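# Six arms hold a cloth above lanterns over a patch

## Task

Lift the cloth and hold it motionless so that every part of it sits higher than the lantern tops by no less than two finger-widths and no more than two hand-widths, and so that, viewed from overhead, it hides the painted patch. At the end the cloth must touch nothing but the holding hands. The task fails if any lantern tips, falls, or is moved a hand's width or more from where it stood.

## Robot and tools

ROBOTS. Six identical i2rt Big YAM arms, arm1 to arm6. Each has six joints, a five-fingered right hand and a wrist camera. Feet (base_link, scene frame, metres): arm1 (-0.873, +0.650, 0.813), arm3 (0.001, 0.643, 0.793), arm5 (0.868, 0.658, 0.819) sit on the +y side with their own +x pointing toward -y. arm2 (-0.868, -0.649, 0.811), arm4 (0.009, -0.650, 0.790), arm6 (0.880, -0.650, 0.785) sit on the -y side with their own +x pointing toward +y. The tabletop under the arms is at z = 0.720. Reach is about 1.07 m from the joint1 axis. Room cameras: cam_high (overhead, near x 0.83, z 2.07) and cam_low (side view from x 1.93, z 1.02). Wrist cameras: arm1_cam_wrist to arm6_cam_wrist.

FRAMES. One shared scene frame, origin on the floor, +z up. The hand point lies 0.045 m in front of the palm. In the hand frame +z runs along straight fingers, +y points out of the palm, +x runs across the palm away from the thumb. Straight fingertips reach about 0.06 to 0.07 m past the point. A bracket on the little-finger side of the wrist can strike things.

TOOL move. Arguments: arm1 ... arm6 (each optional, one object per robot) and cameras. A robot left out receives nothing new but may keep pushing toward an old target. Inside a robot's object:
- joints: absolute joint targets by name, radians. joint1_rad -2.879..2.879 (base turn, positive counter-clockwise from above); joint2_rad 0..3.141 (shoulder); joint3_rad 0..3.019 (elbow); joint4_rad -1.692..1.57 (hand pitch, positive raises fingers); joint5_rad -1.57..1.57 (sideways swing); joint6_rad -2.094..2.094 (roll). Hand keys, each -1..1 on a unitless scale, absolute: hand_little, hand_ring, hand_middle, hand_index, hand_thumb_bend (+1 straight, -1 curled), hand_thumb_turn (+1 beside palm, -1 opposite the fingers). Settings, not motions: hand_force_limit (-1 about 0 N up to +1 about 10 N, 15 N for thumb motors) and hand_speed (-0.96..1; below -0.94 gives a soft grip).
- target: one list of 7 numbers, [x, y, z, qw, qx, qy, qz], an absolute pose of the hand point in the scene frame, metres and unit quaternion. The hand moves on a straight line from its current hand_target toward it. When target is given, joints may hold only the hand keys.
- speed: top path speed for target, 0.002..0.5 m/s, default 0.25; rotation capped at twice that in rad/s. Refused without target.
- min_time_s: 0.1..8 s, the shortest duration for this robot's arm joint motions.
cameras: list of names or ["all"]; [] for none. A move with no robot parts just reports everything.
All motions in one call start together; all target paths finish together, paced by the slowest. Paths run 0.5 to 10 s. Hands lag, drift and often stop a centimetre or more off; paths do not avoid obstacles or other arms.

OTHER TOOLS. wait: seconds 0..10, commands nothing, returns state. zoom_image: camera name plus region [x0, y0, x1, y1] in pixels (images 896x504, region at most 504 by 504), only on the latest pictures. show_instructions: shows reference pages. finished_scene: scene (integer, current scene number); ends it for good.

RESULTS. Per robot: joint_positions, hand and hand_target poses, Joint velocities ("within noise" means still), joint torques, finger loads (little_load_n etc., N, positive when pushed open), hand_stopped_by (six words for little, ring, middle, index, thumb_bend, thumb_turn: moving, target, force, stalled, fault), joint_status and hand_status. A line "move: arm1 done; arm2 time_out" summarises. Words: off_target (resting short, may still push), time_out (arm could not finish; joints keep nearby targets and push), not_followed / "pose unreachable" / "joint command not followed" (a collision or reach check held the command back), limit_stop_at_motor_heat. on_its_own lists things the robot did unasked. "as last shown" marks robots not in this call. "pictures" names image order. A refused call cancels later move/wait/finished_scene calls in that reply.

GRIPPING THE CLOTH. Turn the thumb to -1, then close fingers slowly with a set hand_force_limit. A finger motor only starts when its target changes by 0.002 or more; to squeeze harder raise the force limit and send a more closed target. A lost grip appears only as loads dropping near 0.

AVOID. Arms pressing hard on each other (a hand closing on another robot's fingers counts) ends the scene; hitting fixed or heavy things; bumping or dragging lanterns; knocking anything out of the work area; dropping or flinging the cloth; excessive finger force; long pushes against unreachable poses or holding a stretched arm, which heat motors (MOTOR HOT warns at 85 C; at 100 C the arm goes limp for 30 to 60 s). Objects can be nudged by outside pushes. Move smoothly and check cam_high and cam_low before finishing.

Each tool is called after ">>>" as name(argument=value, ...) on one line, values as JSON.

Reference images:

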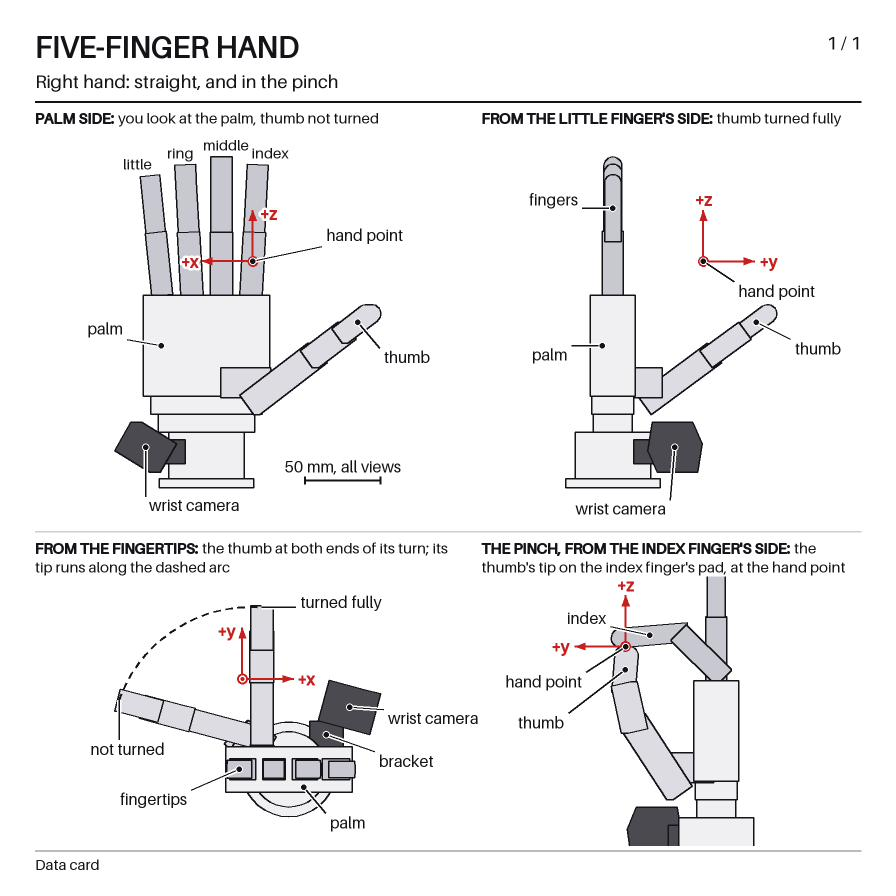

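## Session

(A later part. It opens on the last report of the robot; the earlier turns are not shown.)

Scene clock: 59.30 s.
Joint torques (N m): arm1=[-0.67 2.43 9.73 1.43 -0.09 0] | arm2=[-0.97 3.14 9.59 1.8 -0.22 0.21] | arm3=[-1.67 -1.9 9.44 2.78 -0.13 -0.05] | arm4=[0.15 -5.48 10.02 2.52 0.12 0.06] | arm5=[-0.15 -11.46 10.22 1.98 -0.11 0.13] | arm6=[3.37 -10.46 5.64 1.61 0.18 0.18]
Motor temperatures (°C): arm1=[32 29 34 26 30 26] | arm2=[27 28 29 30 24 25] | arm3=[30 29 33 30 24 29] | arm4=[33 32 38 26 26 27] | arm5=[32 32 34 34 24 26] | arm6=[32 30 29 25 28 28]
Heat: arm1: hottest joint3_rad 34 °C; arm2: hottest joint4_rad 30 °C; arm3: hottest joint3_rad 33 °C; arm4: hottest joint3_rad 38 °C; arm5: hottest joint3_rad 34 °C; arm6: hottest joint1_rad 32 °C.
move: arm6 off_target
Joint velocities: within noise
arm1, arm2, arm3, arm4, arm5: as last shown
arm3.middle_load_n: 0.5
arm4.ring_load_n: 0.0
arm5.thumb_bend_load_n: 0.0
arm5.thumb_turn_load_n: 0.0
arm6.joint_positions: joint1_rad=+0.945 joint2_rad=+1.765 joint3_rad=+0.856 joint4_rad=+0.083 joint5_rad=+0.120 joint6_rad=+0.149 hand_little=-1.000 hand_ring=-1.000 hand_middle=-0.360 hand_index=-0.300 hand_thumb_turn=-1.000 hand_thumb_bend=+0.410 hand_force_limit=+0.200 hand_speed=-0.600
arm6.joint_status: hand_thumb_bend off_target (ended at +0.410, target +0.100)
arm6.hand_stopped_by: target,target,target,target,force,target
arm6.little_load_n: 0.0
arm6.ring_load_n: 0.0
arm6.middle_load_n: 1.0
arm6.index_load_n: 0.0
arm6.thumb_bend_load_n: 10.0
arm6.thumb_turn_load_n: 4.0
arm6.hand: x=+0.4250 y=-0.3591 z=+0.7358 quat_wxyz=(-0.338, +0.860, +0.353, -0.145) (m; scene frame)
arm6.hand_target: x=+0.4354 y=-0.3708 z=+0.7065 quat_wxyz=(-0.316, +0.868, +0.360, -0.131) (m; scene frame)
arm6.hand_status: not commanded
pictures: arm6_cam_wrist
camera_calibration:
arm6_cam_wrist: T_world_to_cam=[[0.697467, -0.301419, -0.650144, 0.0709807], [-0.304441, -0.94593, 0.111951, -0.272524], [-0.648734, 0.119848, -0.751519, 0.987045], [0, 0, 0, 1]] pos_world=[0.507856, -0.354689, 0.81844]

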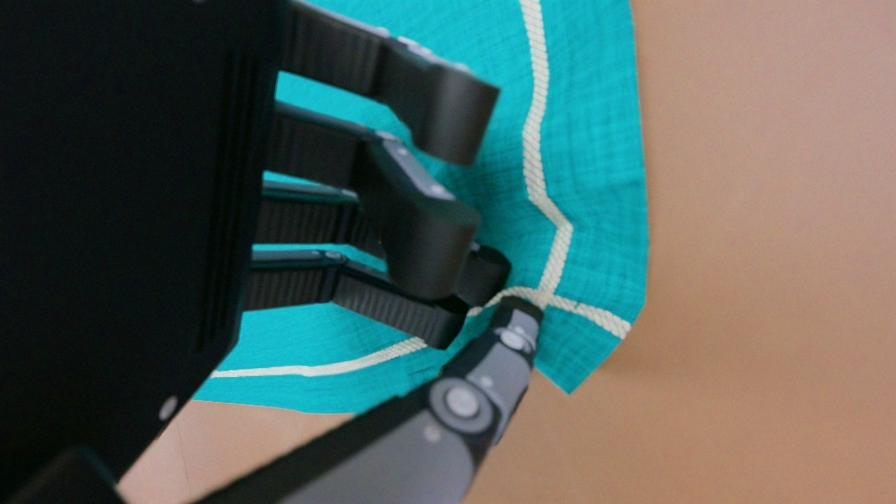

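>>> move(arm6={"target": [0.430, -0.365, 0.78, 0.3160, -0.8682, -0.3596, 0.1309], "speed": 0.05}, cameras=["arm6_cam_wrist", "cam_high"])

Scene clock: 61.50 s.
Joint torques (N m): arm1=[-0.67 2.32 9.73 1.46 -0.1 0] | arm2=[-1.03 3.14 9.55 1.8 -0.22 0.2] | arm3=[-1.61 -1.96 9.43 2.81 -0.14 -0.06] | arm4=[0.21 -5.48 10.04 2.5 0.11 0.06] | arm5=[-0.21 -11.52 10.24 1.98 -0.11 0.13] | arm6=[1.79 -15.09 10.4 0.85 0.09 0.12]
Motor temperatures (°C): arm1=[32 29 34 26 30 26] | arm2=[27 28 29 30 24 25] | arm3=[30 29 33 30 24 29] | arm4=[33 32 38 26 26 27] | arm5=[32 32 35 34 24 26] | arm6=[32 30 29 25 28 28]
Heat: arm1: hottest joint3_rad 34 °C; arm2: hottest joint4_rad 30 °C; arm3: hottest joint3_rad 33 °C; arm4: hottest joint3_rad 38 °C; arm5: hottest joint3_rad 35 °C; arm6: hottest joint1_rad 32 °C.
move: arm6 off_target
Joint velocities: within noise
arm1, arm2, arm3, arm4, arm5: as last shown
arm3.middle_load_n: 0.0
arm6.joint_positions: joint1_rad=+0.945 joint2_rad=+1.672 joint3_rad=+0.871 joint4_rad=-0.112 joint5_rad=+0.120 joint6_rad=+0.149 hand_little=-1.000 hand_ring=-1.000 hand_middle=-0.360 hand_index=-0.300 hand_thumb_turn=-1.000 hand_thumb_bend=+0.410 hand_force_limit=+0.200 hand_speed=-0.600
arm6.joint_status: not commanded
arm6.hand_stopped_by: target,target,target,target,force,target
arm6.little_load_n: 0.0
arm6.ring_load_n: 0.0
arm6.middle_load_n: 2.5
arm6.index_load_n: 0.0
arm6.thumb_bend_load_n: 6.0
arm6.thumb_turn_load_n: 2.0
arm6.hand: x=+0.4445 y=-0.3725 z=+0.7628 quat_wxyz=(-0.305, +0.873, +0.361, -0.122) (m; scene frame)
arm6.hand_target: x=+0.4305 y=-0.3654 z=+0.7801 quat_wxyz=(-0.316, +0.868, +0.360, -0.131) (m; scene frame)
arm6.hand_status: off_target (0.024 m and 1.7 deg from the pose sent, 0.045 m and 3.3 deg at the start)
pictures: arm6_cam_wrist, cam_high
camera_calibration:
arm6_cam_wrist: T_world_to_cam=[[0.741539, -0.331738, -0.583156, -0.0111004], [-0.313627, -0.939785, 0.135806, -0.294143], [-0.593093, 0.0821879, -0.800928, 1.02066], [0, 0, 0, 1]] pos_world=[0.521324, -0.363999, 0.850946]

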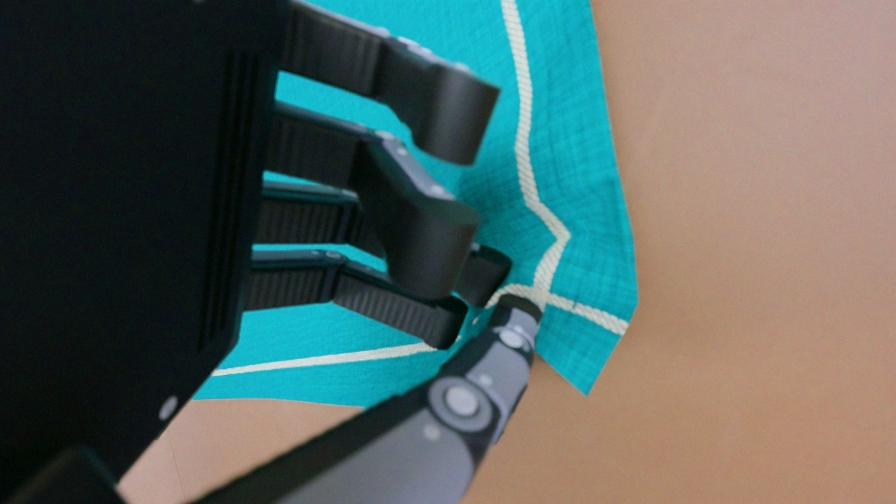

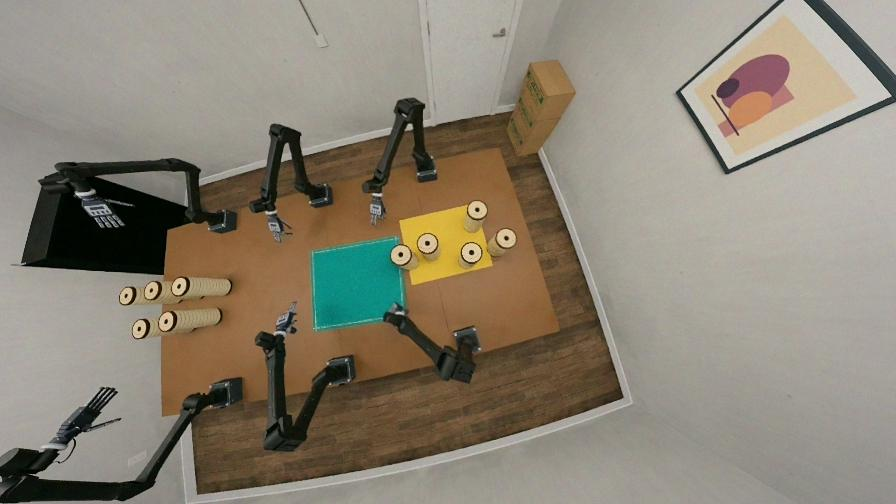

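>>> move(arm3={"target": [-0.128, 0.180, 0.81, 0.0446, -0.1227, 0.9318, -0.3391], "speed": 0.15, "joints": {"hand_index": -0.30, "hand_middle": -0.36, "hand_thumb_bend": 0.8, "hand_little": -1, "hand_ring": -1}}, arm4={"target": [-0.191, -0.297, 0.81, 0.3391, -0.9318, 0.1227, -0.0446], "speed": 0.15, "joints": {"hand_index": -0.30, "hand_middle": -0.36, "hand_thumb_bend": 0.8, "hand_little": -1, "hand_ring": -1}}, arm5={"target": [0.488, 0.157, 0.81, -0.1309, 0.3596, 0.8682, -0.3159], "speed": 0.15, "joints": {"hand_index": -0.30, "hand_middle": -0.36, "hand_thumb_bend": 0.8, "hand_little": -1, "hand_ring": -1}}, cameras=["arm3_cam_wrist", "arm4_cam_wrist", "arm5_cam_wrist", "cam_high"])

Scene clock: 65.03 s.
Joint torques (N m): arm1=[-0.62 2.37 9.74 1.46 -0.1 0.01] | arm2=[-0.97 3.08 9.54 1.78 -0.23 0.2] | arm3=[-0.21 -9.47 10.92 0.84 -0.33 -0.32] | arm4=[0.21 -6.36 9.95 0.72 0.53 0.02] | arm5=[1.08 -16.97 9.85 0.72 0.14 0.13] | arm6=[2.26 -14.97 10.3 0.83 0.06 0.15]
Motor temperatures (°C): arm1=[32 29 35 26 29 26] | arm2=[27 28 29 30 24 25] | arm3=[30 29 33 30 24 29] | arm4=[33 32 38 26 26 27] | arm5=[32 32 35 34 24 26] | arm6=[32 31 29 25 28 28]
Heat: arm1: hottest joint3_rad 35 °C; arm2: hottest joint4_rad 30 °C; arm3: hottest joint3_rad 33 °C; arm4: hottest joint3_rad 38 °C; arm5: hottest joint3_rad 35 °C; arm6: hottest joint1_rad 32 °C.
move: arm3 off_target; arm4 done; arm5 off_target
Joint velocities: within noise
arm1, arm2, arm6: as last shown
arm2.middle_load_n: 0.5
arm3.joint_positions: joint1_rad=-0.419 joint2_rad=+1.573 joint3_rad=+0.860 joint4_rad=-0.299 joint5_rad=-0.417 joint6_rad=-0.546 hand_little=-1.000 hand_ring=-1.000 hand_middle=-0.360 hand_index=-0.300 hand_thumb_turn=-1.000 hand_thumb_bend=+0.800 hand_force_limit=+0.000 hand_speed=+0.000
arm3.joint_status: all done
arm3.hand_stopped_by: target,target,target,target,target,target
arm3.little_load_n: 0.0
arm3.ring_load_n: 0.0
arm3.middle_load_n: 0.0
arm3.index_load_n: 0.5
arm3.thumb_bend_load_n: 0.0
arm3.thumb_turn_load_n: 0.0
arm3.hand: x=-0.1239 y=+0.1977 z=+0.8018 quat_wxyz=(-0.049, +0.110, -0.936, +0.332) (m; scene frame)
arm3.hand_target: x=-0.1277 y=+0.1807 z=+0.8103 quat_wxyz=(-0.044, +0.122, -0.932, +0.339) (m; scene frame)
arm3.hand_status: off_target (0.020 m and 1.8 deg from the pose sent, 0.183 m and 36.9 deg at the start)
arm4.joint_positions: joint1_rad=+0.642 joint2_rad=+1.319 joint3_rad=+0.630 joint4_rad=-0.383 joint5_rad=+0.526 joint6_rad=+0.735 hand_little=-1.000 hand_ring=-1.000 hand_middle=-0.360 hand_index=-0.300 hand_thumb_turn=-1.000 hand_thumb_bend=+0.800 hand_force_limit=+0.000 hand_speed=+0.000
arm4.joint_status: all done
arm4.hand_stopped_by: target,target,target,target,target,target
arm4.little_load_n: 0.0
arm4.ring_load_n: 0.0
arm4.middle_load_n: 0.0
arm4.index_load_n: 0.0
arm4.thumb_bend_load_n: 0.0
arm4.thumb_turn_load_n: 0.0
arm4.hand: x=-0.1835 y=-0.2995 z=+0.8079 quat_wxyz=(-0.339, +0.932, -0.123, +0.047) (m; scene frame)
arm4.hand_target: x=-0.1910 y=-0.2971 z=+0.8101 quat_wxyz=(-0.339, +0.932, -0.123, +0.044) (m; scene frame)
arm4.hand_status: done (0.008 m and 0.2 deg from the pose sent, 0.101 m and 28.6 deg at the start)
arm5.joint_positions: joint1_rad=-0.647 joint2_rad=+1.836 joint3_rad=+1.164 joint4_rad=-0.195 joint5_rad=+0.056 joint6_rad=+0.067 hand_little=-1.000 hand_ring=-1.000 hand_middle=-0.360 hand_index=-0.300 hand_thumb_turn=-1.000 hand_thumb_bend=+0.800 hand_force_limit=+0.000 hand_speed=+0.000
arm5.joint_status: all done
arm5.hand_stopped_by: target,target,target,target,target,target
arm5.little_load_n: 0.0
arm5.ring_load_n: 0.0
arm5.middle_load_n: 0.5
arm5.index_load_n: 0.0
arm5.thumb_bend_load_n: 0.0
arm5.thumb_turn_load_n: 0.0
arm5.hand: x=+0.4920 y=+0.1698 z=+0.8118 quat_wxyz=(+0.133, -0.357, -0.869, +0.316) (m; scene frame)
arm5.hand_target: x=+0.4884 y=+0.1573 z=+0.8102 quat_wxyz=(+0.131, -0.359, -0.868, +0.316) (m; scene frame)
arm5.hand_status: off_target (0.014 m and 0.5 deg from the pose sent, 0.156 m and 20.6 deg at the start)
pictures: arm3_cam_wrist, arm4_cam_wrist, arm5_cam_wrist, cam_high
camera_calibration:
arm3_cam_wrist: T_world_to_cam=[[-0.373758, 0.697692, -0.611172, 0.30754], [0.613291, 0.680222, 0.401463, -0.400473], [0.69583, -0.224777, -0.682126, 0.788482], [0, 0, 0, 1]] pos_world=[-0.188097, 0.235075, 0.886579]
arm4_cam_wrist: T_world_to_cam=[[0.0651159, -0.774683, -0.628988, 0.288481], [-0.953966, -0.233254, 0.188524, -0.387828], [-0.29276, 0.587758, -0.75421, 0.845937], [0, 0, 0, 1]] pos_world=[-0.141103, -0.364187, 0.892581]
arm5_cam_wrist: T_world_to_cam=[[0.330578, 0.715175, -0.615827, 0.214651], [0.941507, -0.295145, 0.162645, -0.530595], [-0.0654383, -0.633573, -0.770911, 0.878106], [0, 0, 0, 1]] pos_world=[0.486062, 0.246228, 0.895428]

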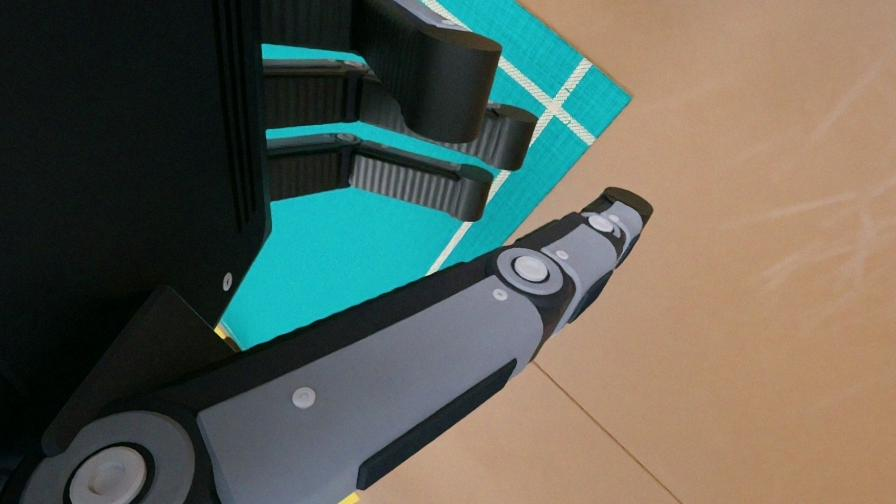

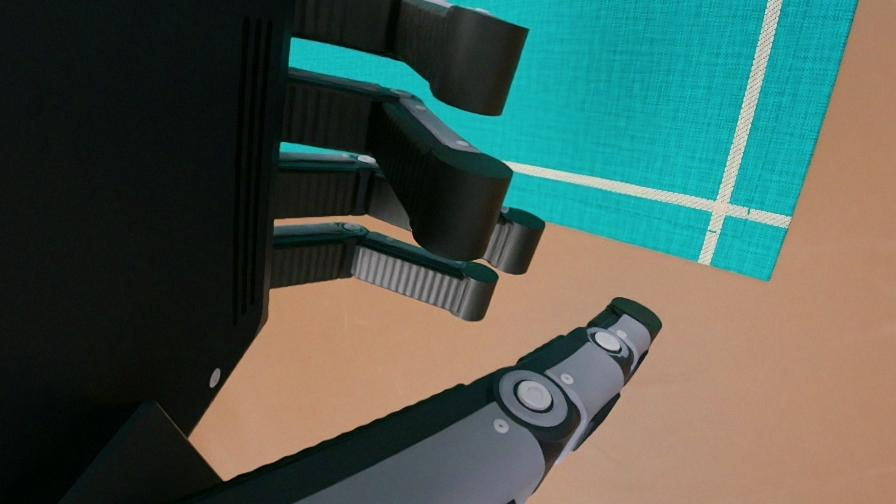

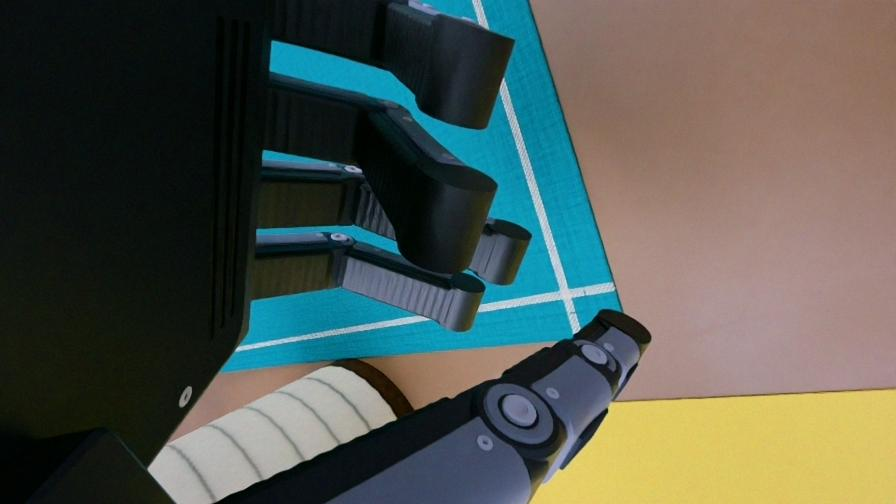

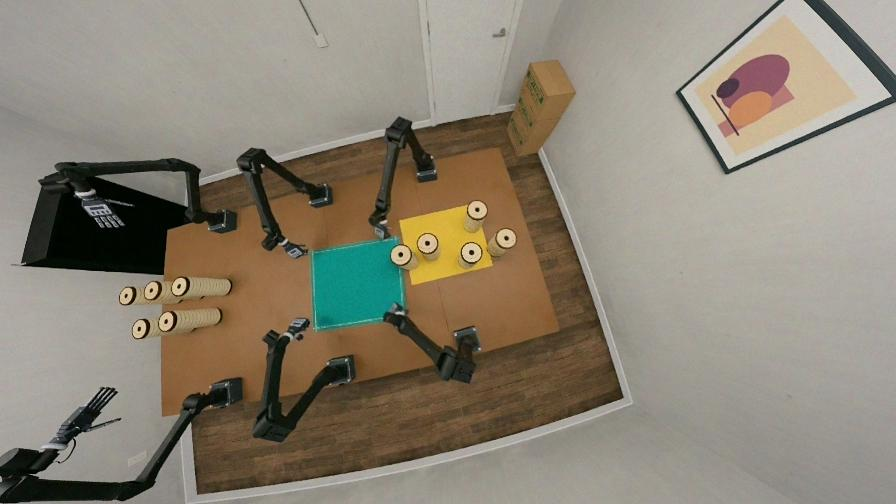

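>>> move(arm3={"target": [-0.119, 0.148, 0.765, 0.0446, -0.1227, 0.9318, -0.3391], "speed": 0.1, "joints": {"hand_speed": -0.6, "hand_force_limit": 0.2}}, arm4={"target": [-0.181, -0.317, 0.765, 0.3391, -0.9318, 0.1227, -0.0446], "speed": 0.1, "joints": {"hand_speed": -0.6, "hand_force_limit": 0.2}}, arm5={"target": [0.498, 0.120, 0.765, -0.1309, 0.3596, 0.8682, -0.3159], "speed": 0.1, "joints": {"hand_speed": -0.6, "hand_force_limit": 0.2}}, cameras=["arm3_cam_wrist", "arm4_cam_wrist", "arm5_cam_wrist"])

Scene clock: 66.97 s.
Joint torques (N m): arm1=[-0.62 2.32 9.73 1.46 -0.09 0] | arm2=[-1.03 3.02 9.55 1.77 -0.23 0.2] | arm3=[-0.09 -10.81 9.98 2.1 -0.14 -0.05] | arm4=[0.26 -6.24 7.31 1.73 0.54 0.07] | arm5=[0.97 -18.43 9.31 1.66 0.17 0.12] | arm6=[1.9 -14.45 10.4 0.68 0.05 0.12]
Motor temperatures (°C): arm1=[32 29 35 26 29 26] | arm2=[27 28 29 30 24 25] | arm3=[30 29 33 30 24 29] | arm4=[33 32 38 26 26 27] | arm5=[32 32 35 34 24 26] | arm6=[32 31 29 25 28 28]
Heat: arm1: hottest joint3_rad 35 °C; arm2: hottest joint4_rad 30 °C; arm3: hottest joint3_rad 33 °C; arm4: hottest joint3_rad 38 °C; arm5: hottest joint3_rad 35 °C; arm6: hottest joint1_rad 32 °C.
move: arm3 off_target; arm4 done; arm5 off_target
Joint velocities: within noise
arm1, arm2, arm6: as last shown
arm2.middle_load_n: 0.0
arm3.joint_positions: joint1_rad=-0.373 joint2_rad=+1.715 joint3_rad=+0.897 joint4_rad=-0.203 joint5_rad=-0.397 joint6_rad=-0.531 hand_little=-1.000 hand_ring=-1.000 hand_middle=-0.360 hand_index=-0.300 hand_thumb_turn=-1.000 hand_thumb_bend=+0.800 hand_force_limit=+0.200 hand_speed=-0.600
arm3.joint_status: all done
arm3.hand_stopped_by: target,target,target,target,target,target
arm3.little_load_n: 0.0
arm3.ring_load_n: 0.0
arm3.middle_load_n: 0.0
arm3.index_load_n: 0.0
arm3.thumb_bend_load_n: 0.0
arm3.thumb_turn_load_n: 0.0
arm3.hand: x=-0.1150 y=+0.1717 z=+0.7578 quat_wxyz=(-0.052, +0.121, -0.937, +0.323) (m; scene frame)
arm3.hand_target: x=-0.1187 y=+0.1490 z=+0.7657 quat_wxyz=(-0.045, +0.123, -0.932, +0.339) (m; scene frame)
arm3.hand_status: off_target (0.025 m and 2.1 deg from the pose sent, 0.062 m and 1.8 deg at the start)
arm4.joint_positions: joint1_rad=+0.652 joint2_rad=+1.377 joint3_rad=+0.541 joint4_rad=-0.247 joint5_rad=+0.531 joint6_rad=+0.746 hand_little=-1.000 hand_ring=-1.000 hand_middle=-0.360 hand_index=-0.300 hand_thumb_turn=-1.000 hand_thumb_bend=+0.800 hand_force_limit=+0.200 hand_speed=-0.600
arm4.joint_status: all done
arm4.hand_stopped_by: target,target,target,target,target,target
arm4.little_load_n: 0.5
arm4.ring_load_n: 0.0
arm4.middle_load_n: 0.0
arm4.index_load_n: 0.0
arm4.thumb_bend_load_n: -0.5
arm4.thumb_turn_load_n: 0.0
arm4.hand: x=-0.1759 y=-0.3162 z=+0.7678 quat_wxyz=(-0.337, +0.932, -0.123, +0.048) (m; scene frame)
arm4.hand_target: x=-0.1809 y=-0.3170 z=+0.7652 quat_wxyz=(-0.339, +0.932, -0.123, +0.045) (m; scene frame)
arm4.hand_status: done (0.006 m and 0.5 deg from the pose sent, 0.046 m and 0.2 deg at the start)
arm5.joint_positions: joint1_rad=-0.590 joint2_rad=+1.958 joint3_rad=+1.219 joint4_rad=-0.154 joint5_rad=+0.092 joint6_rad=+0.109 hand_little=-1.000 hand_ring=-1.000 hand_middle=-0.360 hand_index=-0.300 hand_thumb_turn=-1.000 hand_thumb_bend=+0.800 hand_force_limit=+0.200 hand_speed=-0.600
arm5.joint_status: all done
arm5.hand_stopped_by: target,target,target,target,target,target
arm5.little_load_n: 0.0
arm5.ring_load_n: 0.0
arm5.middle_load_n: 0.0
arm5.index_load_n: 0.0
arm5.thumb_bend_load_n: 0.0
arm5.thumb_turn_load_n: 0.0
arm5.hand: x=+0.5050 y=+0.1365 z=+0.7660 quat_wxyz=(+0.130, -0.357, -0.873, +0.305) (m; scene frame)
arm5.hand_target: x=+0.4986 y=+0.1207 z=+0.7653 quat_wxyz=(+0.131, -0.359, -0.868, +0.316) (m; scene frame)
arm5.hand_status: off_target (0.018 m and 1.4 deg from the pose sent, 0.069 m and 0.4 deg at the start)
arm6.middle_load_n: 2.0
arm6.thumb_bend_load_n: 6.5
pictures: arm3_cam_wrist, arm4_cam_wrist, arm5_cam_wrist
camera_calibration:
arm3_cam_wrist: T_world_to_cam=[[-0.391792, 0.699119, -0.598107, 0.289907], [0.599045, 0.687243, 0.410903, -0.38056], [0.698315, -0.197304, -0.68806, 0.746455], [0, 0, 0, 1]] pos_world=[-0.179705, 0.206137, 0.843375]
arm4_cam_wrist: T_world_to_cam=[[0.0663007, -0.777397, -0.625507, 0.246485], [-0.954676, -0.231726, 0.186805, -0.375252], [-0.290168, 0.584771, -0.757526, 0.829813], [0, 0, 0, 1]] pos_world=[-0.133801, -0.38059, 0.852882]
arm5_cam_wrist: T_world_to_cam=[[0.338081, 0.727125, -0.597487, 0.186492], [0.939601, -0.29681, 0.170452, -0.550044], [-0.0533998, -0.619026, -0.783553, 0.824229], [0, 0, 0, 1]] pos_world=[0.497786, 0.211358, 0.85101]

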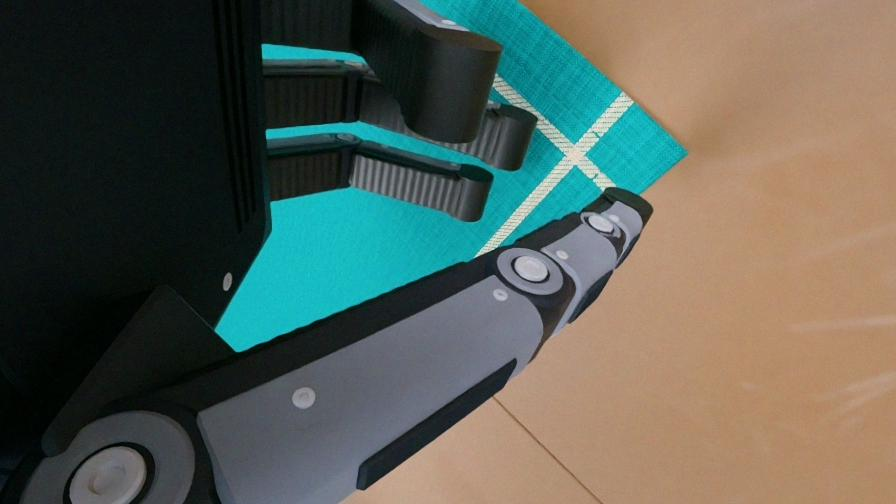

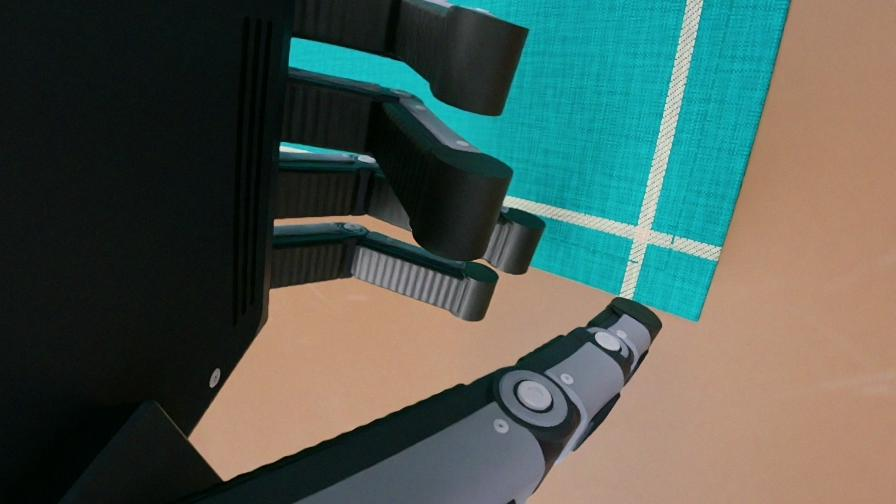

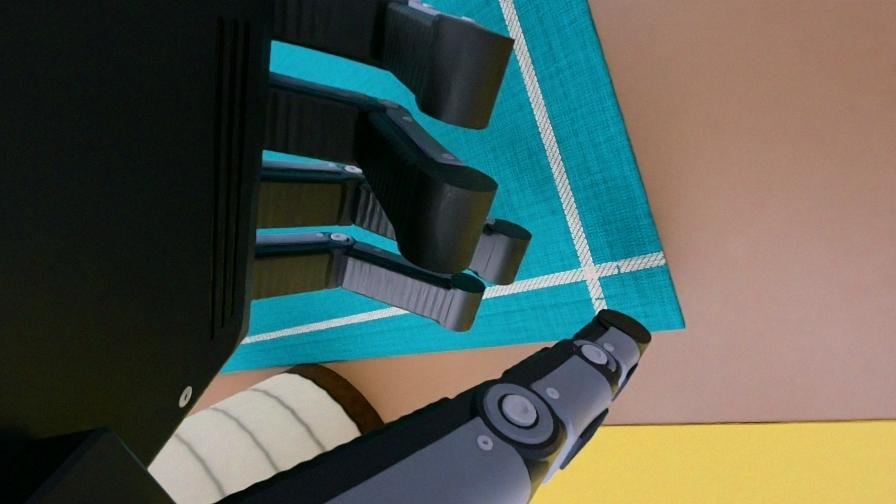

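>>> move(arm3={"target": [-0.117, 0.140, 0.705, 0.0446, -0.1227, 0.9318, -0.3391], "speed": 0.06}, arm4={"target": [-0.180, -0.320, 0.705, 0.3391, -0.9318, 0.1227, -0.0446], "speed": 0.06}, arm5={"target": [0.493, 0.113, 0.705, -0.1309, 0.3596, 0.8682, -0.3159], "speed": 0.06}, cameras=["arm3_cam_wrist", "arm4_cam_wrist", "arm5_cam_wrist"])

Scene clock: 69.03 s.
Joint torques (N m): arm1=[-0.67 2.37 9.74 1.44 -0.1 0] | arm2=[-0.91 3.14 9.54 1.8 -0.23 0.2] | arm3=[0.09 -7.53 7.02 2.09 0.12 -0.27] | arm4=[0.15 -3.43 4.51 1.48 0.2 0.05] | arm5=[1.03 -16.5 7.94 1.65 0.18 0.09] | arm6=[2.32 -14.86 10.25 0.75 0.09 0.11]
Motor temperatures (°C): arm1=[32 29 35 26 29 26] | arm2=[27 28 29 30 24 25] | arm3=[30 29 33 30 24 29] | arm4=[33 32 38 26 26 27] | arm5=[32 32 35 33 24 26] | arm6=[32 31 29 25 28 27]
Heat: arm1: hottest joint3_rad 35 °C; arm2: hottest joint4_rad 30 °C; arm3: hottest joint3_rad 33 °C; arm4: hottest joint3_rad 38 °C; arm5: hottest joint3_rad 35 °C; arm6: hottest joint1_rad 32 °C.
move: arm3 off_target; arm4 off_target; arm5 off_target
Joint velocities: within noise
arm1, arm2, arm6: as last shown
arm3.joint_positions: joint1_rad=-0.364 joint2_rad=+1.807 joint3_rad=+0.922 joint4_rad=-0.042 joint5_rad=-0.398 joint6_rad=-0.502 hand_little=-1.000 hand_ring=-1.000 hand_middle=-0.360 hand_index=-0.300 hand_thumb_turn=-1.000 hand_thumb_bend=+0.801 hand_force_limit=+0.200 hand_speed=-0.600
arm3.joint_status: not commanded
arm3.hand_stopped_by: target,target,target,target,target,target
arm3.little_load_n: 0.0
arm3.ring_load_n: 0.0
arm3.middle_load_n: -0.5
arm3.index_load_n: -1.0
arm3.thumb_bend_load_n: 2.0
arm3.thumb_turn_load_n: 0.0
arm3.hand: x=-0.1221 y=+0.1363 z=+0.7368 quat_wxyz=(-0.037, +0.120, -0.924, +0.360) (m; scene frame)
arm3.hand_target: x=-0.1166 y=+0.1420 z=+0.7067 quat_wxyz=(-0.045, +0.123, -0.932, +0.339) (m; scene frame)
arm3.hand_status: off_target (0.032 m and 2.7 deg from the pose sent, 0.062 m and 2.1 deg at the start)
arm4.joint_positions: joint1_rad=+0.653 joint2_rad=+1.515 joint3_rad=+0.506 joint4_rad=+0.001 joint5_rad=+0.540 joint6_rad=+0.748 hand_little=-1.000 hand_ring=-1.000 hand_middle=-0.360 hand_index=-0.300 hand_thumb_turn=-1.000 hand_thumb_bend=+0.801 hand_force_limit=+0.200 hand_speed=-0.600
arm4.joint_status: not commanded
arm4.hand_stopped_by: target,target,target,target,target,target
arm4.little_load_n: 0.0
arm4.ring_load_n: 0.0
arm4.middle_load_n: 0.0
arm4.index_load_n: 0.0
arm4.thumb_bend_load_n: 3.0
arm4.thumb_turn_load_n: -4.0
arm4.hand: x=-0.1861 y=-0.3007 z=+0.7340 quat_wxyz=(-0.365, +0.921, -0.133, +0.027) (m; scene frame)
arm4.hand_target: x=-0.1786 y=-0.3212 z=+0.7079 quat_wxyz=(-0.339, +0.932, -0.123, +0.045) (m; scene frame)
arm4.hand_status: off_target (0.035 m and 3.9 deg from the pose sent, 0.063 m and 0.5 deg at the start)
arm5.joint_positions: joint1_rad=-0.590 joint2_rad=+2.050 joint3_rad=+1.245 joint4_rad=-0.040 joint5_rad=+0.092 joint6_rad=+0.113 hand_little=-1.000 hand_ring=-1.000 hand_middle=-0.360 hand_index=-0.300 hand_thumb_turn=-1.000 hand_thumb_bend=+0.800 hand_force_limit=+0.200 hand_speed=-0.600
arm5.joint_status: not commanded
arm5.hand_stopped_by: target,target,target,target,target,target
arm5.little_load_n: 0.0
arm5.ring_load_n: 0.0
arm5.middle_load_n: 0.0
arm5.index_load_n: -2.0
arm5.thumb_bend_load_n: 1.0
arm5.thumb_turn_load_n: -0.5
arm5.hand: x=+0.4911 y=+0.1178 z=+0.7340 quat_wxyz=(+0.135, -0.357, -0.864, +0.327) (m; scene frame)
arm5.hand_target: x=+0.4941 y=+0.1147 z=+0.7058 quat_wxyz=(+0.131, -0.360, -0.868, +0.316) (m; scene frame)
arm5.hand_status: off_target (0.029 m and 1.5 deg from the pose sent, 0.067 m and 1.4 deg at the start)
arm6.joint_positions: joint1_rad=+0.947 joint2_rad=+1.672 joint3_rad=+0.871 joint4_rad=-0.112 joint5_rad=+0.119 joint6_rad=+0.149 hand_little=-1.000 hand_ring=-1.000 hand_middle=-0.360 hand_index=-0.300 hand_thumb_turn=-1.000 hand_thumb_bend=+0.410 hand_force_limit=+0.200 hand_speed=-0.600
arm6.ring_load_n: 0.5
arm6.middle_load_n: 2.5
arm6.thumb_bend_load_n: 6.0
arm6.thumb_turn_load_n: 2.5
arm6.hand: x=+0.4442 y=-0.3731 z=+0.7628 quat_wxyz=(-0.304, +0.873, +0.361, -0.123) (m; scene frame)
pictures: arm3_cam_wrist, arm4_cam_wrist, arm5_cam_wrist
camera_calibration:
arm3_cam_wrist: T_world_to_cam=[[-0.393617, 0.653061, -0.646975, 0.341346], [0.613832, 0.710618, 0.34385, -0.295232], [0.684307, -0.261789, -0.680581, 0.73156], [0, 0, 0, 1]] pos_world=[-0.185029, 0.178391, 0.820244]
arm4_cam_wrist: T_world_to_cam=[[0.037542, -0.735171, -0.676841, 0.283211], [-0.948286, -0.239843, 0.207914, -0.391757], [-0.315188, 0.634034, -0.706157, 0.764588], [0, 0, 0, 1]] pos_world=[-0.141141, -0.370526, 0.81306]
arm5_cam_wrist: T_world_to_cam=[[0.323622, 0.700989, -0.635518, 0.223765], [0.943099, -0.293188, 0.156857, -0.529178], [-0.0763714, -0.65012, -0.755984, 0.781548], [0, 0, 0, 1]] pos_world=[0.48634, 0.196094, 0.81605]

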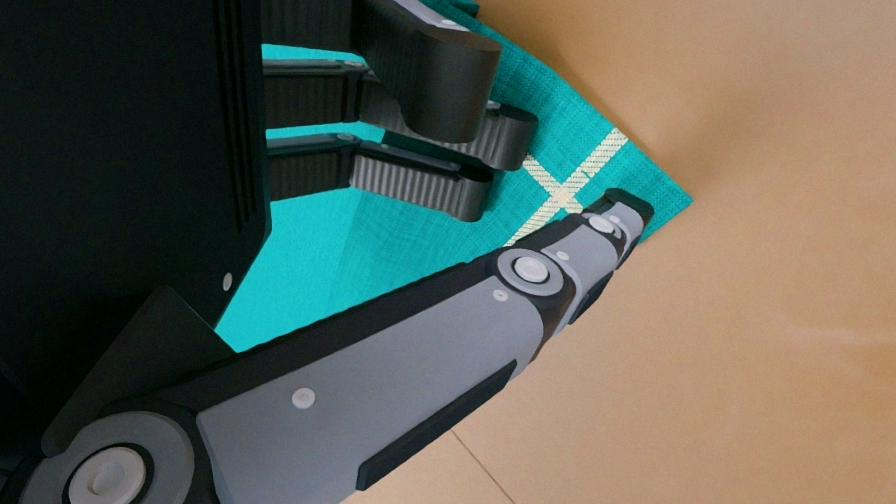

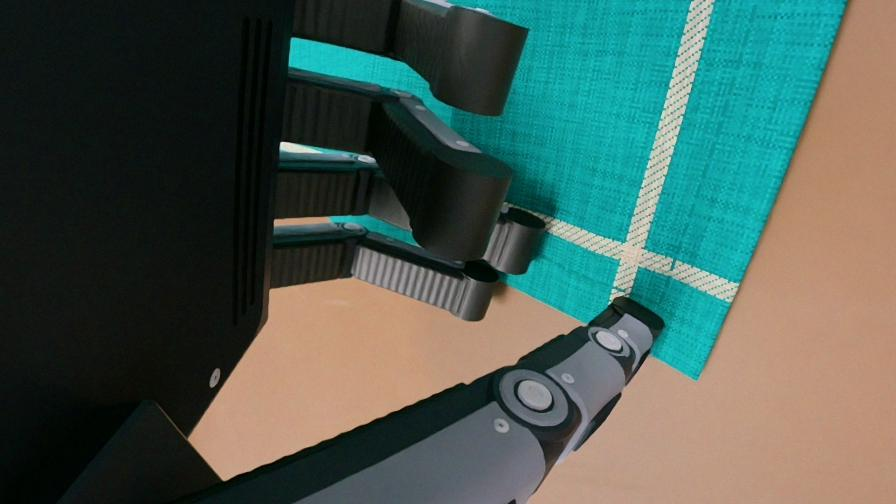

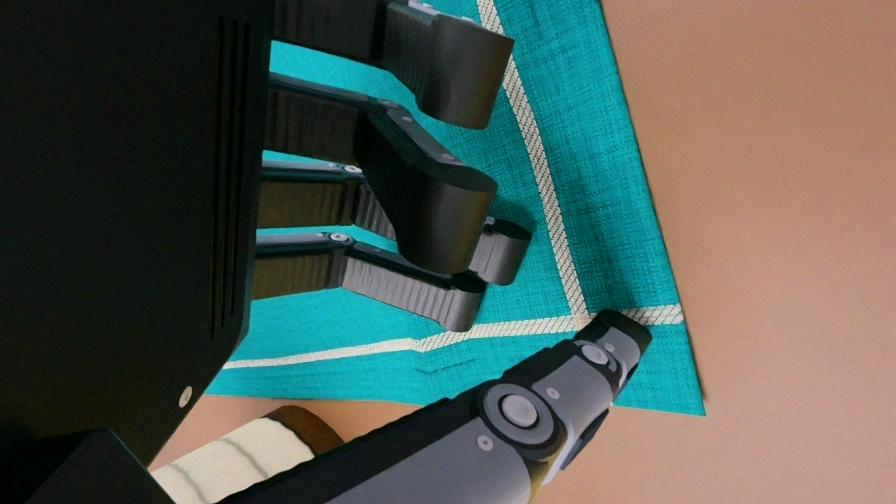

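>>> move(arm4={"target": [-0.168, -0.316, 0.75, 0.3391, -0.9318, 0.1227, -0.0446], "speed": 0.1}, arm3={"joints": {"hand_thumb_bend": 0.1}}, arm5={"joints": {"hand_thumb_bend": 0.1}}, cameras=["arm3_cam_wrist", "arm5_cam_wrist"])

>>> move(arm4={"target": [-0.166, -0.326, 0.705, 0.3391, -0.9318, 0.1227, -0.0446], "speed": 0.06}, cameras=["arm4_cam_wrist"])

Scene clock: 71.10 s.
Joint torques (N m): arm1=[-0.67 2.43 9.73 1.44 -0.09 0] | arm2=[-1.08 3.14 9.55 1.81 -0.23 0.21] | arm3=[0.15 -8.12 6.76 1.61 0.17 -0.28] | arm4=[-1.49 -8.18 7.25 0.75 0.32 -0.18] | arm5=[1.03 -16.85 7.73 1.4 0.18 0.06] | arm6=[2.14 -15.5 10.61 0.77 0.05 0.14]
Motor temperatures (°C): arm1=[32 29 35 26 29 26] | arm2=[27 28 29 30 24 25] | arm3=[30 29 33 30 24 29] | arm4=[33 32 37 26 26 27] | arm5=[32 32 35 33 24 26] | arm6=[32 31 29 25 28 27]
Heat: arm1: hottest joint3_rad 35 °C; arm2: hottest joint4_rad 30 °C; arm3: hottest joint3_rad 33 °C; arm4: hottest joint3_rad 37 °C; arm5: hottest joint3_rad 35 °C; arm6: hottest joint1_rad 32 °C.
move: arm3 off_target; arm4 done; arm5 off_target
Joint velocities: within noise
arm1, arm2, arm6: as last shown
arm2.ring_load_n: -0.5
arm3.joint_positions: joint1_rad=-0.364 joint2_rad=+1.813 joint3_rad=+0.925 joint4_rad=-0.032 joint5_rad=-0.399 joint6_rad=-0.502 hand_little=-1.000 hand_ring=-1.000 hand_middle=-0.360 hand_index=-0.301 hand_thumb_turn=-1.000 hand_thumb_bend=+0.373 hand_force_limit=+0.200 hand_speed=-0.600
arm3.joint_status: hand_thumb_bend off_target (ended at +0.373, target +0.100)
arm3.hand_stopped_by: target,target,target,target,force,target
arm3.little_load_n: 0.0
arm3.ring_load_n: 0.0
arm3.middle_load_n: 0.0
arm3.index_load_n: -5.0
arm3.thumb_bend_load_n: 9.5
arm3.thumb_turn_load_n: 1.0
arm3.hand: x=-0.1230 y=+0.1332 z=+0.7361 quat_wxyz=(-0.036, +0.121, -0.923, +0.364) (m; scene frame)
arm3.hand_target: x=-0.1166 y=+0.1419 z=+0.7068 quat_wxyz=(-0.044, +0.123, -0.932, +0.339) (m; scene frame)
arm3.hand_status: not commanded
arm4.joint_positions: joint1_rad=+0.639 joint2_rad=+1.429 joint3_rad=+0.500 joint4_rad=-0.140 joint5_rad=+0.518 joint6_rad=+0.730 hand_little=-1.000 hand_ring=-1.000 hand_middle=-0.360 hand_index=-0.300 hand_thumb_turn=-1.000 hand_thumb_bend=+0.800 hand_force_limit=+0.200 hand_speed=-0.600
arm4.joint_status: not commanded
arm4.hand_stopped_by: target,target,target,target,target,target
arm4.little_load_n: 0.5
arm4.ring_load_n: 0.0
arm4.middle_load_n: 0.0
arm4.index_load_n: 0.0
arm4.thumb_bend_load_n: -0.5
arm4.thumb_turn_load_n: 0.0
arm4.hand: x=-0.1708 y=-0.3194 z=+0.7457 quat_wxyz=(-0.338, +0.932, -0.122, +0.044) (m; scene frame)
arm4.hand_target: x=-0.1679 y=-0.3161 z=+0.7498 quat_wxyz=(-0.339, +0.932, -0.123, +0.045) (m; scene frame)
arm4.hand_status: done (0.006 m and 0.2 deg from the pose sent, 0.029 m and 3.9 deg at the start)
arm5.joint_positions: joint1_rad=-0.590 joint2_rad=+2.054 joint3_rad=+1.248 joint4_rad=-0.034 joint5_rad=+0.092 joint6_rad=+0.116 hand_little=-1.000 hand_ring=-1.000 hand_middle=-0.360 hand_index=-0.300 hand_thumb_turn=-1.000 hand_thumb_bend=+0.372 hand_force_limit=+0.200 hand_speed=-0.600
arm5.joint_status: hand_thumb_bend off_target (ended at +0.372, target +0.100)
arm5.hand_stopped_by: target,target,target,target,force,target
arm5.little_load_n: 0.0
arm5.ring_load_n: 0.0
arm5.middle_load_n: 1.0
arm5.index_load_n: -2.5
arm5.thumb_bend_load_n: 11.0
arm5.thumb_turn_load_n: 1.0
arm5.hand: x=+0.4898 y=+0.1158 z=+0.7339 quat_wxyz=(+0.136, -0.358, -0.863, +0.330) (m; scene frame)
arm5.hand_target: x=+0.4941 y=+0.1146 z=+0.7059 quat_wxyz=(+0.131, -0.360, -0.868, +0.316) (m; scene frame)
arm5.hand_status: not commanded
arm6.ring_load_n: 0.0
arm6.middle_load_n: 2.0
arm6.thumb_bend_load_n: 5.5
arm6.thumb_turn_load_n: 2.0
pictures: arm3_cam_wrist, arm5_cam_wrist
camera_calibration:
arm3_cam_wrist: T_world_to_cam=[[-0.39534, 0.647799, -0.651201, 0.346088], [0.613723, 0.713771, 0.337454, -0.288051], [0.683411, -0.266248, -0.679751, 0.730803], [0, 0, 0, 1]] pos_world=[-0.185832, 0.175981, 0.819341]
arm5_cam_wrist: T_world_to_cam=[[0.323595, 0.696606, -0.640332, 0.229562], [0.942869, -0.294094, 0.156545, -0.528036], [-0.0792678, -0.654407, -0.751976, 0.779013], [0, 0, 0, 1]] pos_world=[0.485335, 0.194585, 0.815457]

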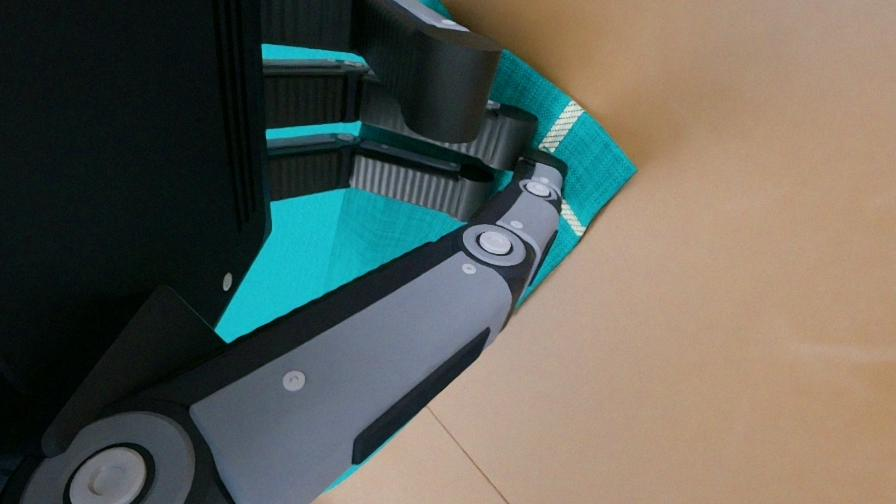

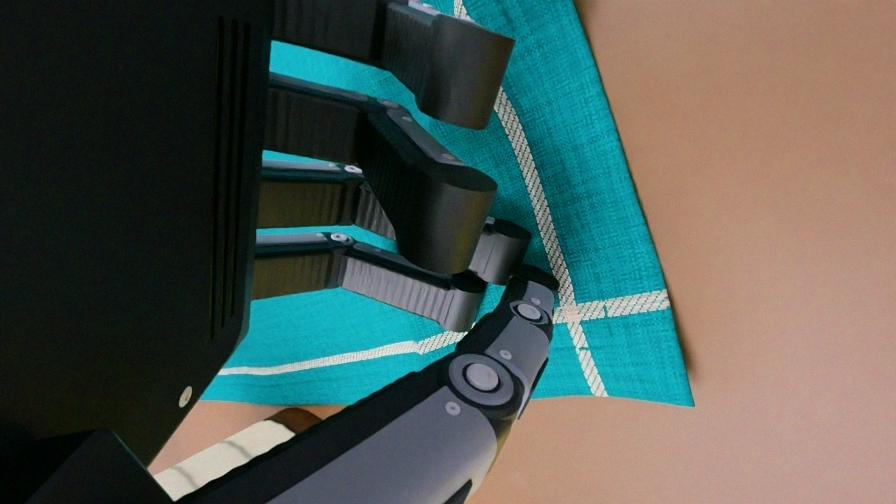

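Scene clock: 72.53 s.
Joint torques (N m): arm1=[-0.62 2.37 9.73 1.44 -0.09 0] | arm2=[-1.03 3.14 9.55 1.8 -0.22 0.21] | arm3=[0.21 -8.12 6.8 1.57 0.17 -0.28] | arm4=[-0.62 -3.14 4.16 1.4 0.27 -0.04] | arm5=[1.03 -16.85 7.73 1.4 0.18 0.06] | arm6=[2.96 -15.03 10.48 0.79 0.07 0.15]
Motor temperatures (°C): arm1=[32 29 35 26 29 26] | arm2=[27 28 29 30 24 25] | arm3=[30 29 33 30 24 29] | arm4=[33 32 37 26 26 27] | arm5=[32 32 35 33 24 26] | arm6=[32 31 29 25 28 27]
Heat: arm1: hottest joint3_rad 35 °C; arm2: hottest joint4_rad 30 °C; arm3: hottest joint3_rad 33 °C; arm4: hottest joint3_rad 37 °C; arm5: hottest joint3_rad 35 °C; arm6: hottest joint1_rad 32 °C.
move: arm4 off_target
Joint velocities: within noise
arm1.joint_positions: joint1_rad=-0.769 joint2_rad=+0.580 joint3_rad=+1.413 joint4_rad=-1.635 joint5_rad=-0.148 joint6_rad=-1.247 hand_little=+1.000 hand_ring=+1.000 hand_middle=+1.000 hand_index=+1.000 hand_thumb_turn=+1.000 hand_thumb_bend=+1.000 hand_force_limit=+0.000 hand_speed=-0.800
arm1.joint_status: not commanded
arm1.hand_stopped_by: target,target,target,target,target,target
arm1.little_load_n: 0.0
arm1.ring_load_n: 0.0
arm1.middle_load_n: 0.0
arm1.index_load_n: 0.0
arm1.thumb_bend_load_n: 0.0
arm1.thumb_turn_load_n: 0.0
arm1.hand: x=-0.9874 y=+0.5535 z=+1.2626 quat_wxyz=(+0.287, +0.245, -0.890, +0.255) (m; scene frame)
arm1.hand_target: x=-0.9870 y=+0.5539 z=+1.2707 quat_wxyz=(+0.296, +0.245, -0.886, +0.261) (m; scene frame)
arm1.hand_status: not commanded
arm2.joint_positions: joint1_rad=-0.190 joint2_rad=+0.599 joint3_rad=+1.434 joint4_rad=-1.566 joint5_rad=-0.217 joint6_rad=-1.305 hand_little=+1.000 hand_ring=+1.000 hand_middle=+1.000 hand_index=+1.000 hand_thumb_turn=+1.000 hand_thumb_bend=+1.000 hand_force_limit=+0.000 hand_speed=-0.800
arm2.joint_status: not commanded
arm2.hand_stopped_by: target,target,target,target,target,target
arm2.little_load_n: 0.0
arm2.ring_load_n: 0.0
arm2.middle_load_n: 0.0
arm2.index_load_n: 0.0
arm2.thumb_bend_load_n: 0.0
arm2.thumb_turn_load_n: 0.0
arm2.hand: x=-0.8190 y=-0.4776 z=+1.2763 quat_wxyz=(-0.360, +0.759, +0.501, +0.210) (m; scene frame)
arm2.hand_target: x=-0.8190 y=-0.4777 z=+1.2867 quat_wxyz=(-0.368, +0.753, +0.499, +0.218) (m; scene frame)
arm2.hand_status: not commanded
arm3, arm5, arm6: as last shown
arm4.joint_positions: joint1_rad=+0.639 joint2_rad=+1.491 joint3_rad=+0.472 joint4_rad=+0.024 joint5_rad=+0.525 joint6_rad=+0.731 hand_little=-1.000 hand_ring=-1.000 hand_middle=-0.360 hand_index=-0.300 hand_thumb_turn=-1.000 hand_thumb_bend=+0.801 hand_force_limit=+0.200 hand_speed=-0.600
arm4.joint_status: not commanded
arm4.hand_stopped_by: target,target,target,target,target,target
arm4.little_load_n: 0.0
arm4.ring_load_n: 0.0
arm4.middle_load_n: 0.0
arm4.index_load_n: 0.0
arm4.thumb_bend_load_n: 3.5
arm4.thumb_turn_load_n: -3.5
arm4.hand: x=-0.1776 y=-0.3075 z=+0.7339 quat_wxyz=(-0.365, +0.921, -0.132, +0.023) (m; scene frame)
arm4.hand_target: x=-0.1651 y=-0.3274 z=+0.7080 quat_wxyz=(-0.339, +0.932, -0.123, +0.045) (m; scene frame)
arm4.hand_status: off_target (0.036 m and 4.2 deg from the pose sent, 0.042 m and 0.2 deg at the start)
arm5.ring_load_n: 0.5
arm6.thumb_bend_load_n: 6.0
pictures: arm4_cam_wrist
camera_calibration:
arm4_cam_wrist: T_world_to_cam=[[0.0380939, -0.733823, -0.678272, 0.279339], [-0.945435, -0.246258, 0.213328, -0.390792], [-0.323575, 0.633136, -0.703163, 0.767573], [0, 0, 0, 1]] pos_world=[-0.131742, -0.377229, 0.812563]

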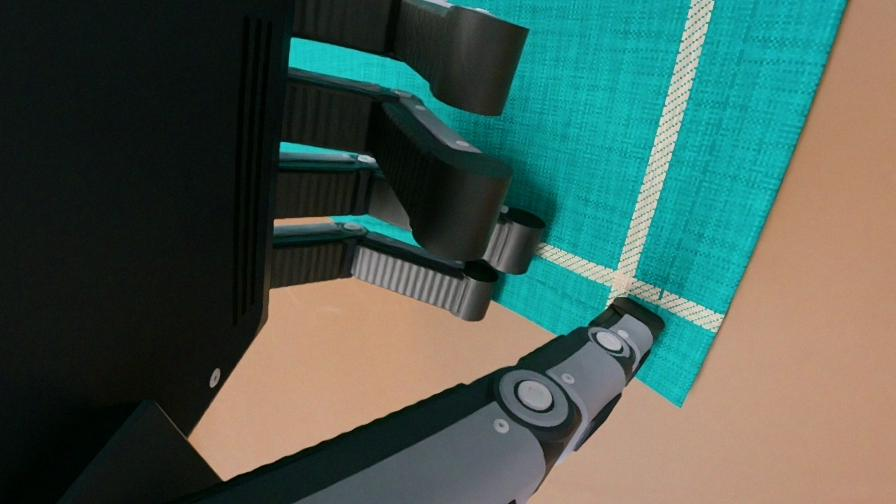

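>>> move(arm4={"joints": {"hand_thumb_bend": 0.1}}, cameras=["arm4_cam_wrist"])

Scene clock: 74.13 s.
Joint torques (N m): arm1=[-0.67 2.37 9.73 1.43 -0.09 0] | arm2=[-1.03 3.02 9.52 1.8 -0.22 0.2] | arm3=[0.15 -8.06 6.8 1.61 0.18 -0.28] | arm4=[-0.67 -3.78 4.12 1.11 0.26 -0.04] | arm5=[1.03 -16.85 7.73 1.4 0.18 0.06] | arm6=[1.61 -15.15 10.36 0.85 0.05 0.11]
Motor temperatures (°C): arm1=[32 29 35 26 29 26] | arm2=[27 28 29 30 24 25] | arm3=[30 29 33 30 24 29] | arm4=[33 32 37 26 26 27] | arm5=[32 32 35 33 24 26] | arm6=[32 31 29 25 28 27]
Heat: arm1: hottest joint3_rad 35 °C; arm2: hottest joint4_rad 30 °C; arm3: hottest joint3_rad 33 °C; arm4: hottest joint3_rad 37 °C; arm5: hottest joint3_rad 35 °C; arm6: hottest joint1_rad 32 °C.
move: arm4 off_target
Joint velocities: within noise
arm1, arm2, arm3, arm5, arm6: as last shown
arm3.thumb_bend_load_n: 9.0
arm3.thumb_turn_load_n: 0.5
arm4.joint_positions: joint1_rad=+0.639 joint2_rad=+1.498 joint3_rad=+0.472 joint4_rad=+0.031 joint5_rad=+0.525 joint6_rad=+0.731 hand_little=-1.000 hand_ring=-1.000 hand_middle=-0.360 hand_index=-0.300 hand_thumb_turn=-1.000 hand_thumb_bend=+0.373 hand_force_limit=+0.200 hand_speed=-0.600
arm4.joint_status: hand_thumb_bend off_target (ended at +0.373, target +0.100)
arm4.hand_stopped_by: target,target,target,target,force,target
arm4.little_load_n: 0.5
arm4.ring_load_n: 0.0
arm4.middle_load_n: -0.5
arm4.index_load_n: -1.0
arm4.thumb_bend_load_n: 15.0
arm4.thumb_turn_load_n: 1.0
arm4.hand: x=-0.1778 y=-0.3072 z=+0.7323 quat_wxyz=(-0.365, +0.921, -0.132, +0.023) (m; scene frame)
arm4.hand_target: x=-0.1651 y=-0.3273 z=+0.7080 quat_wxyz=(-0.339, +0.932, -0.123, +0.045) (m; scene frame)
arm4.hand_status: not commanded
arm5.ring_load_n: 0.0
arm5.thumb_turn_load_n: 1.5
pictures: arm4_cam_wrist
camera_calibration:
arm4_cam_wrist: T_world_to_cam=[[0.0380939, -0.733823, -0.678272, 0.278417], [-0.945435, -0.246258, 0.213328, -0.390639], [-0.323575, 0.633136, -0.703163, 0.766091], [0, 0, 0, 1]] pos_world=[-0.132042, -0.376929, 0.810863]

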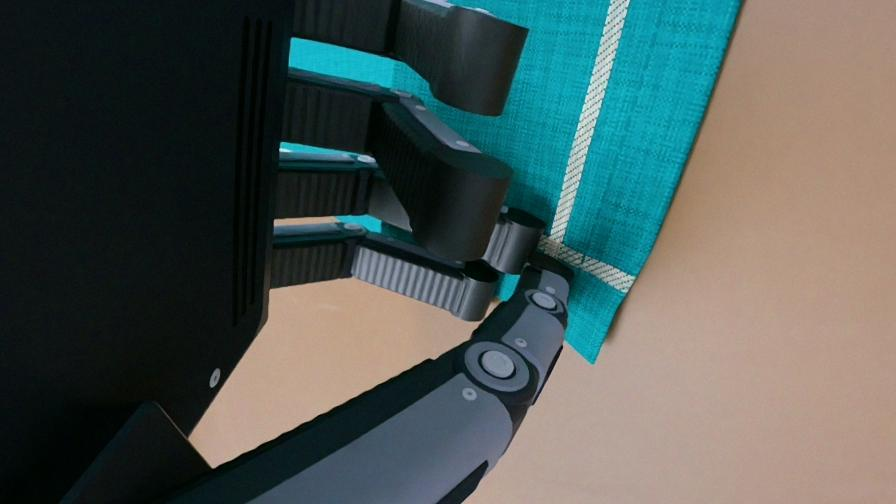

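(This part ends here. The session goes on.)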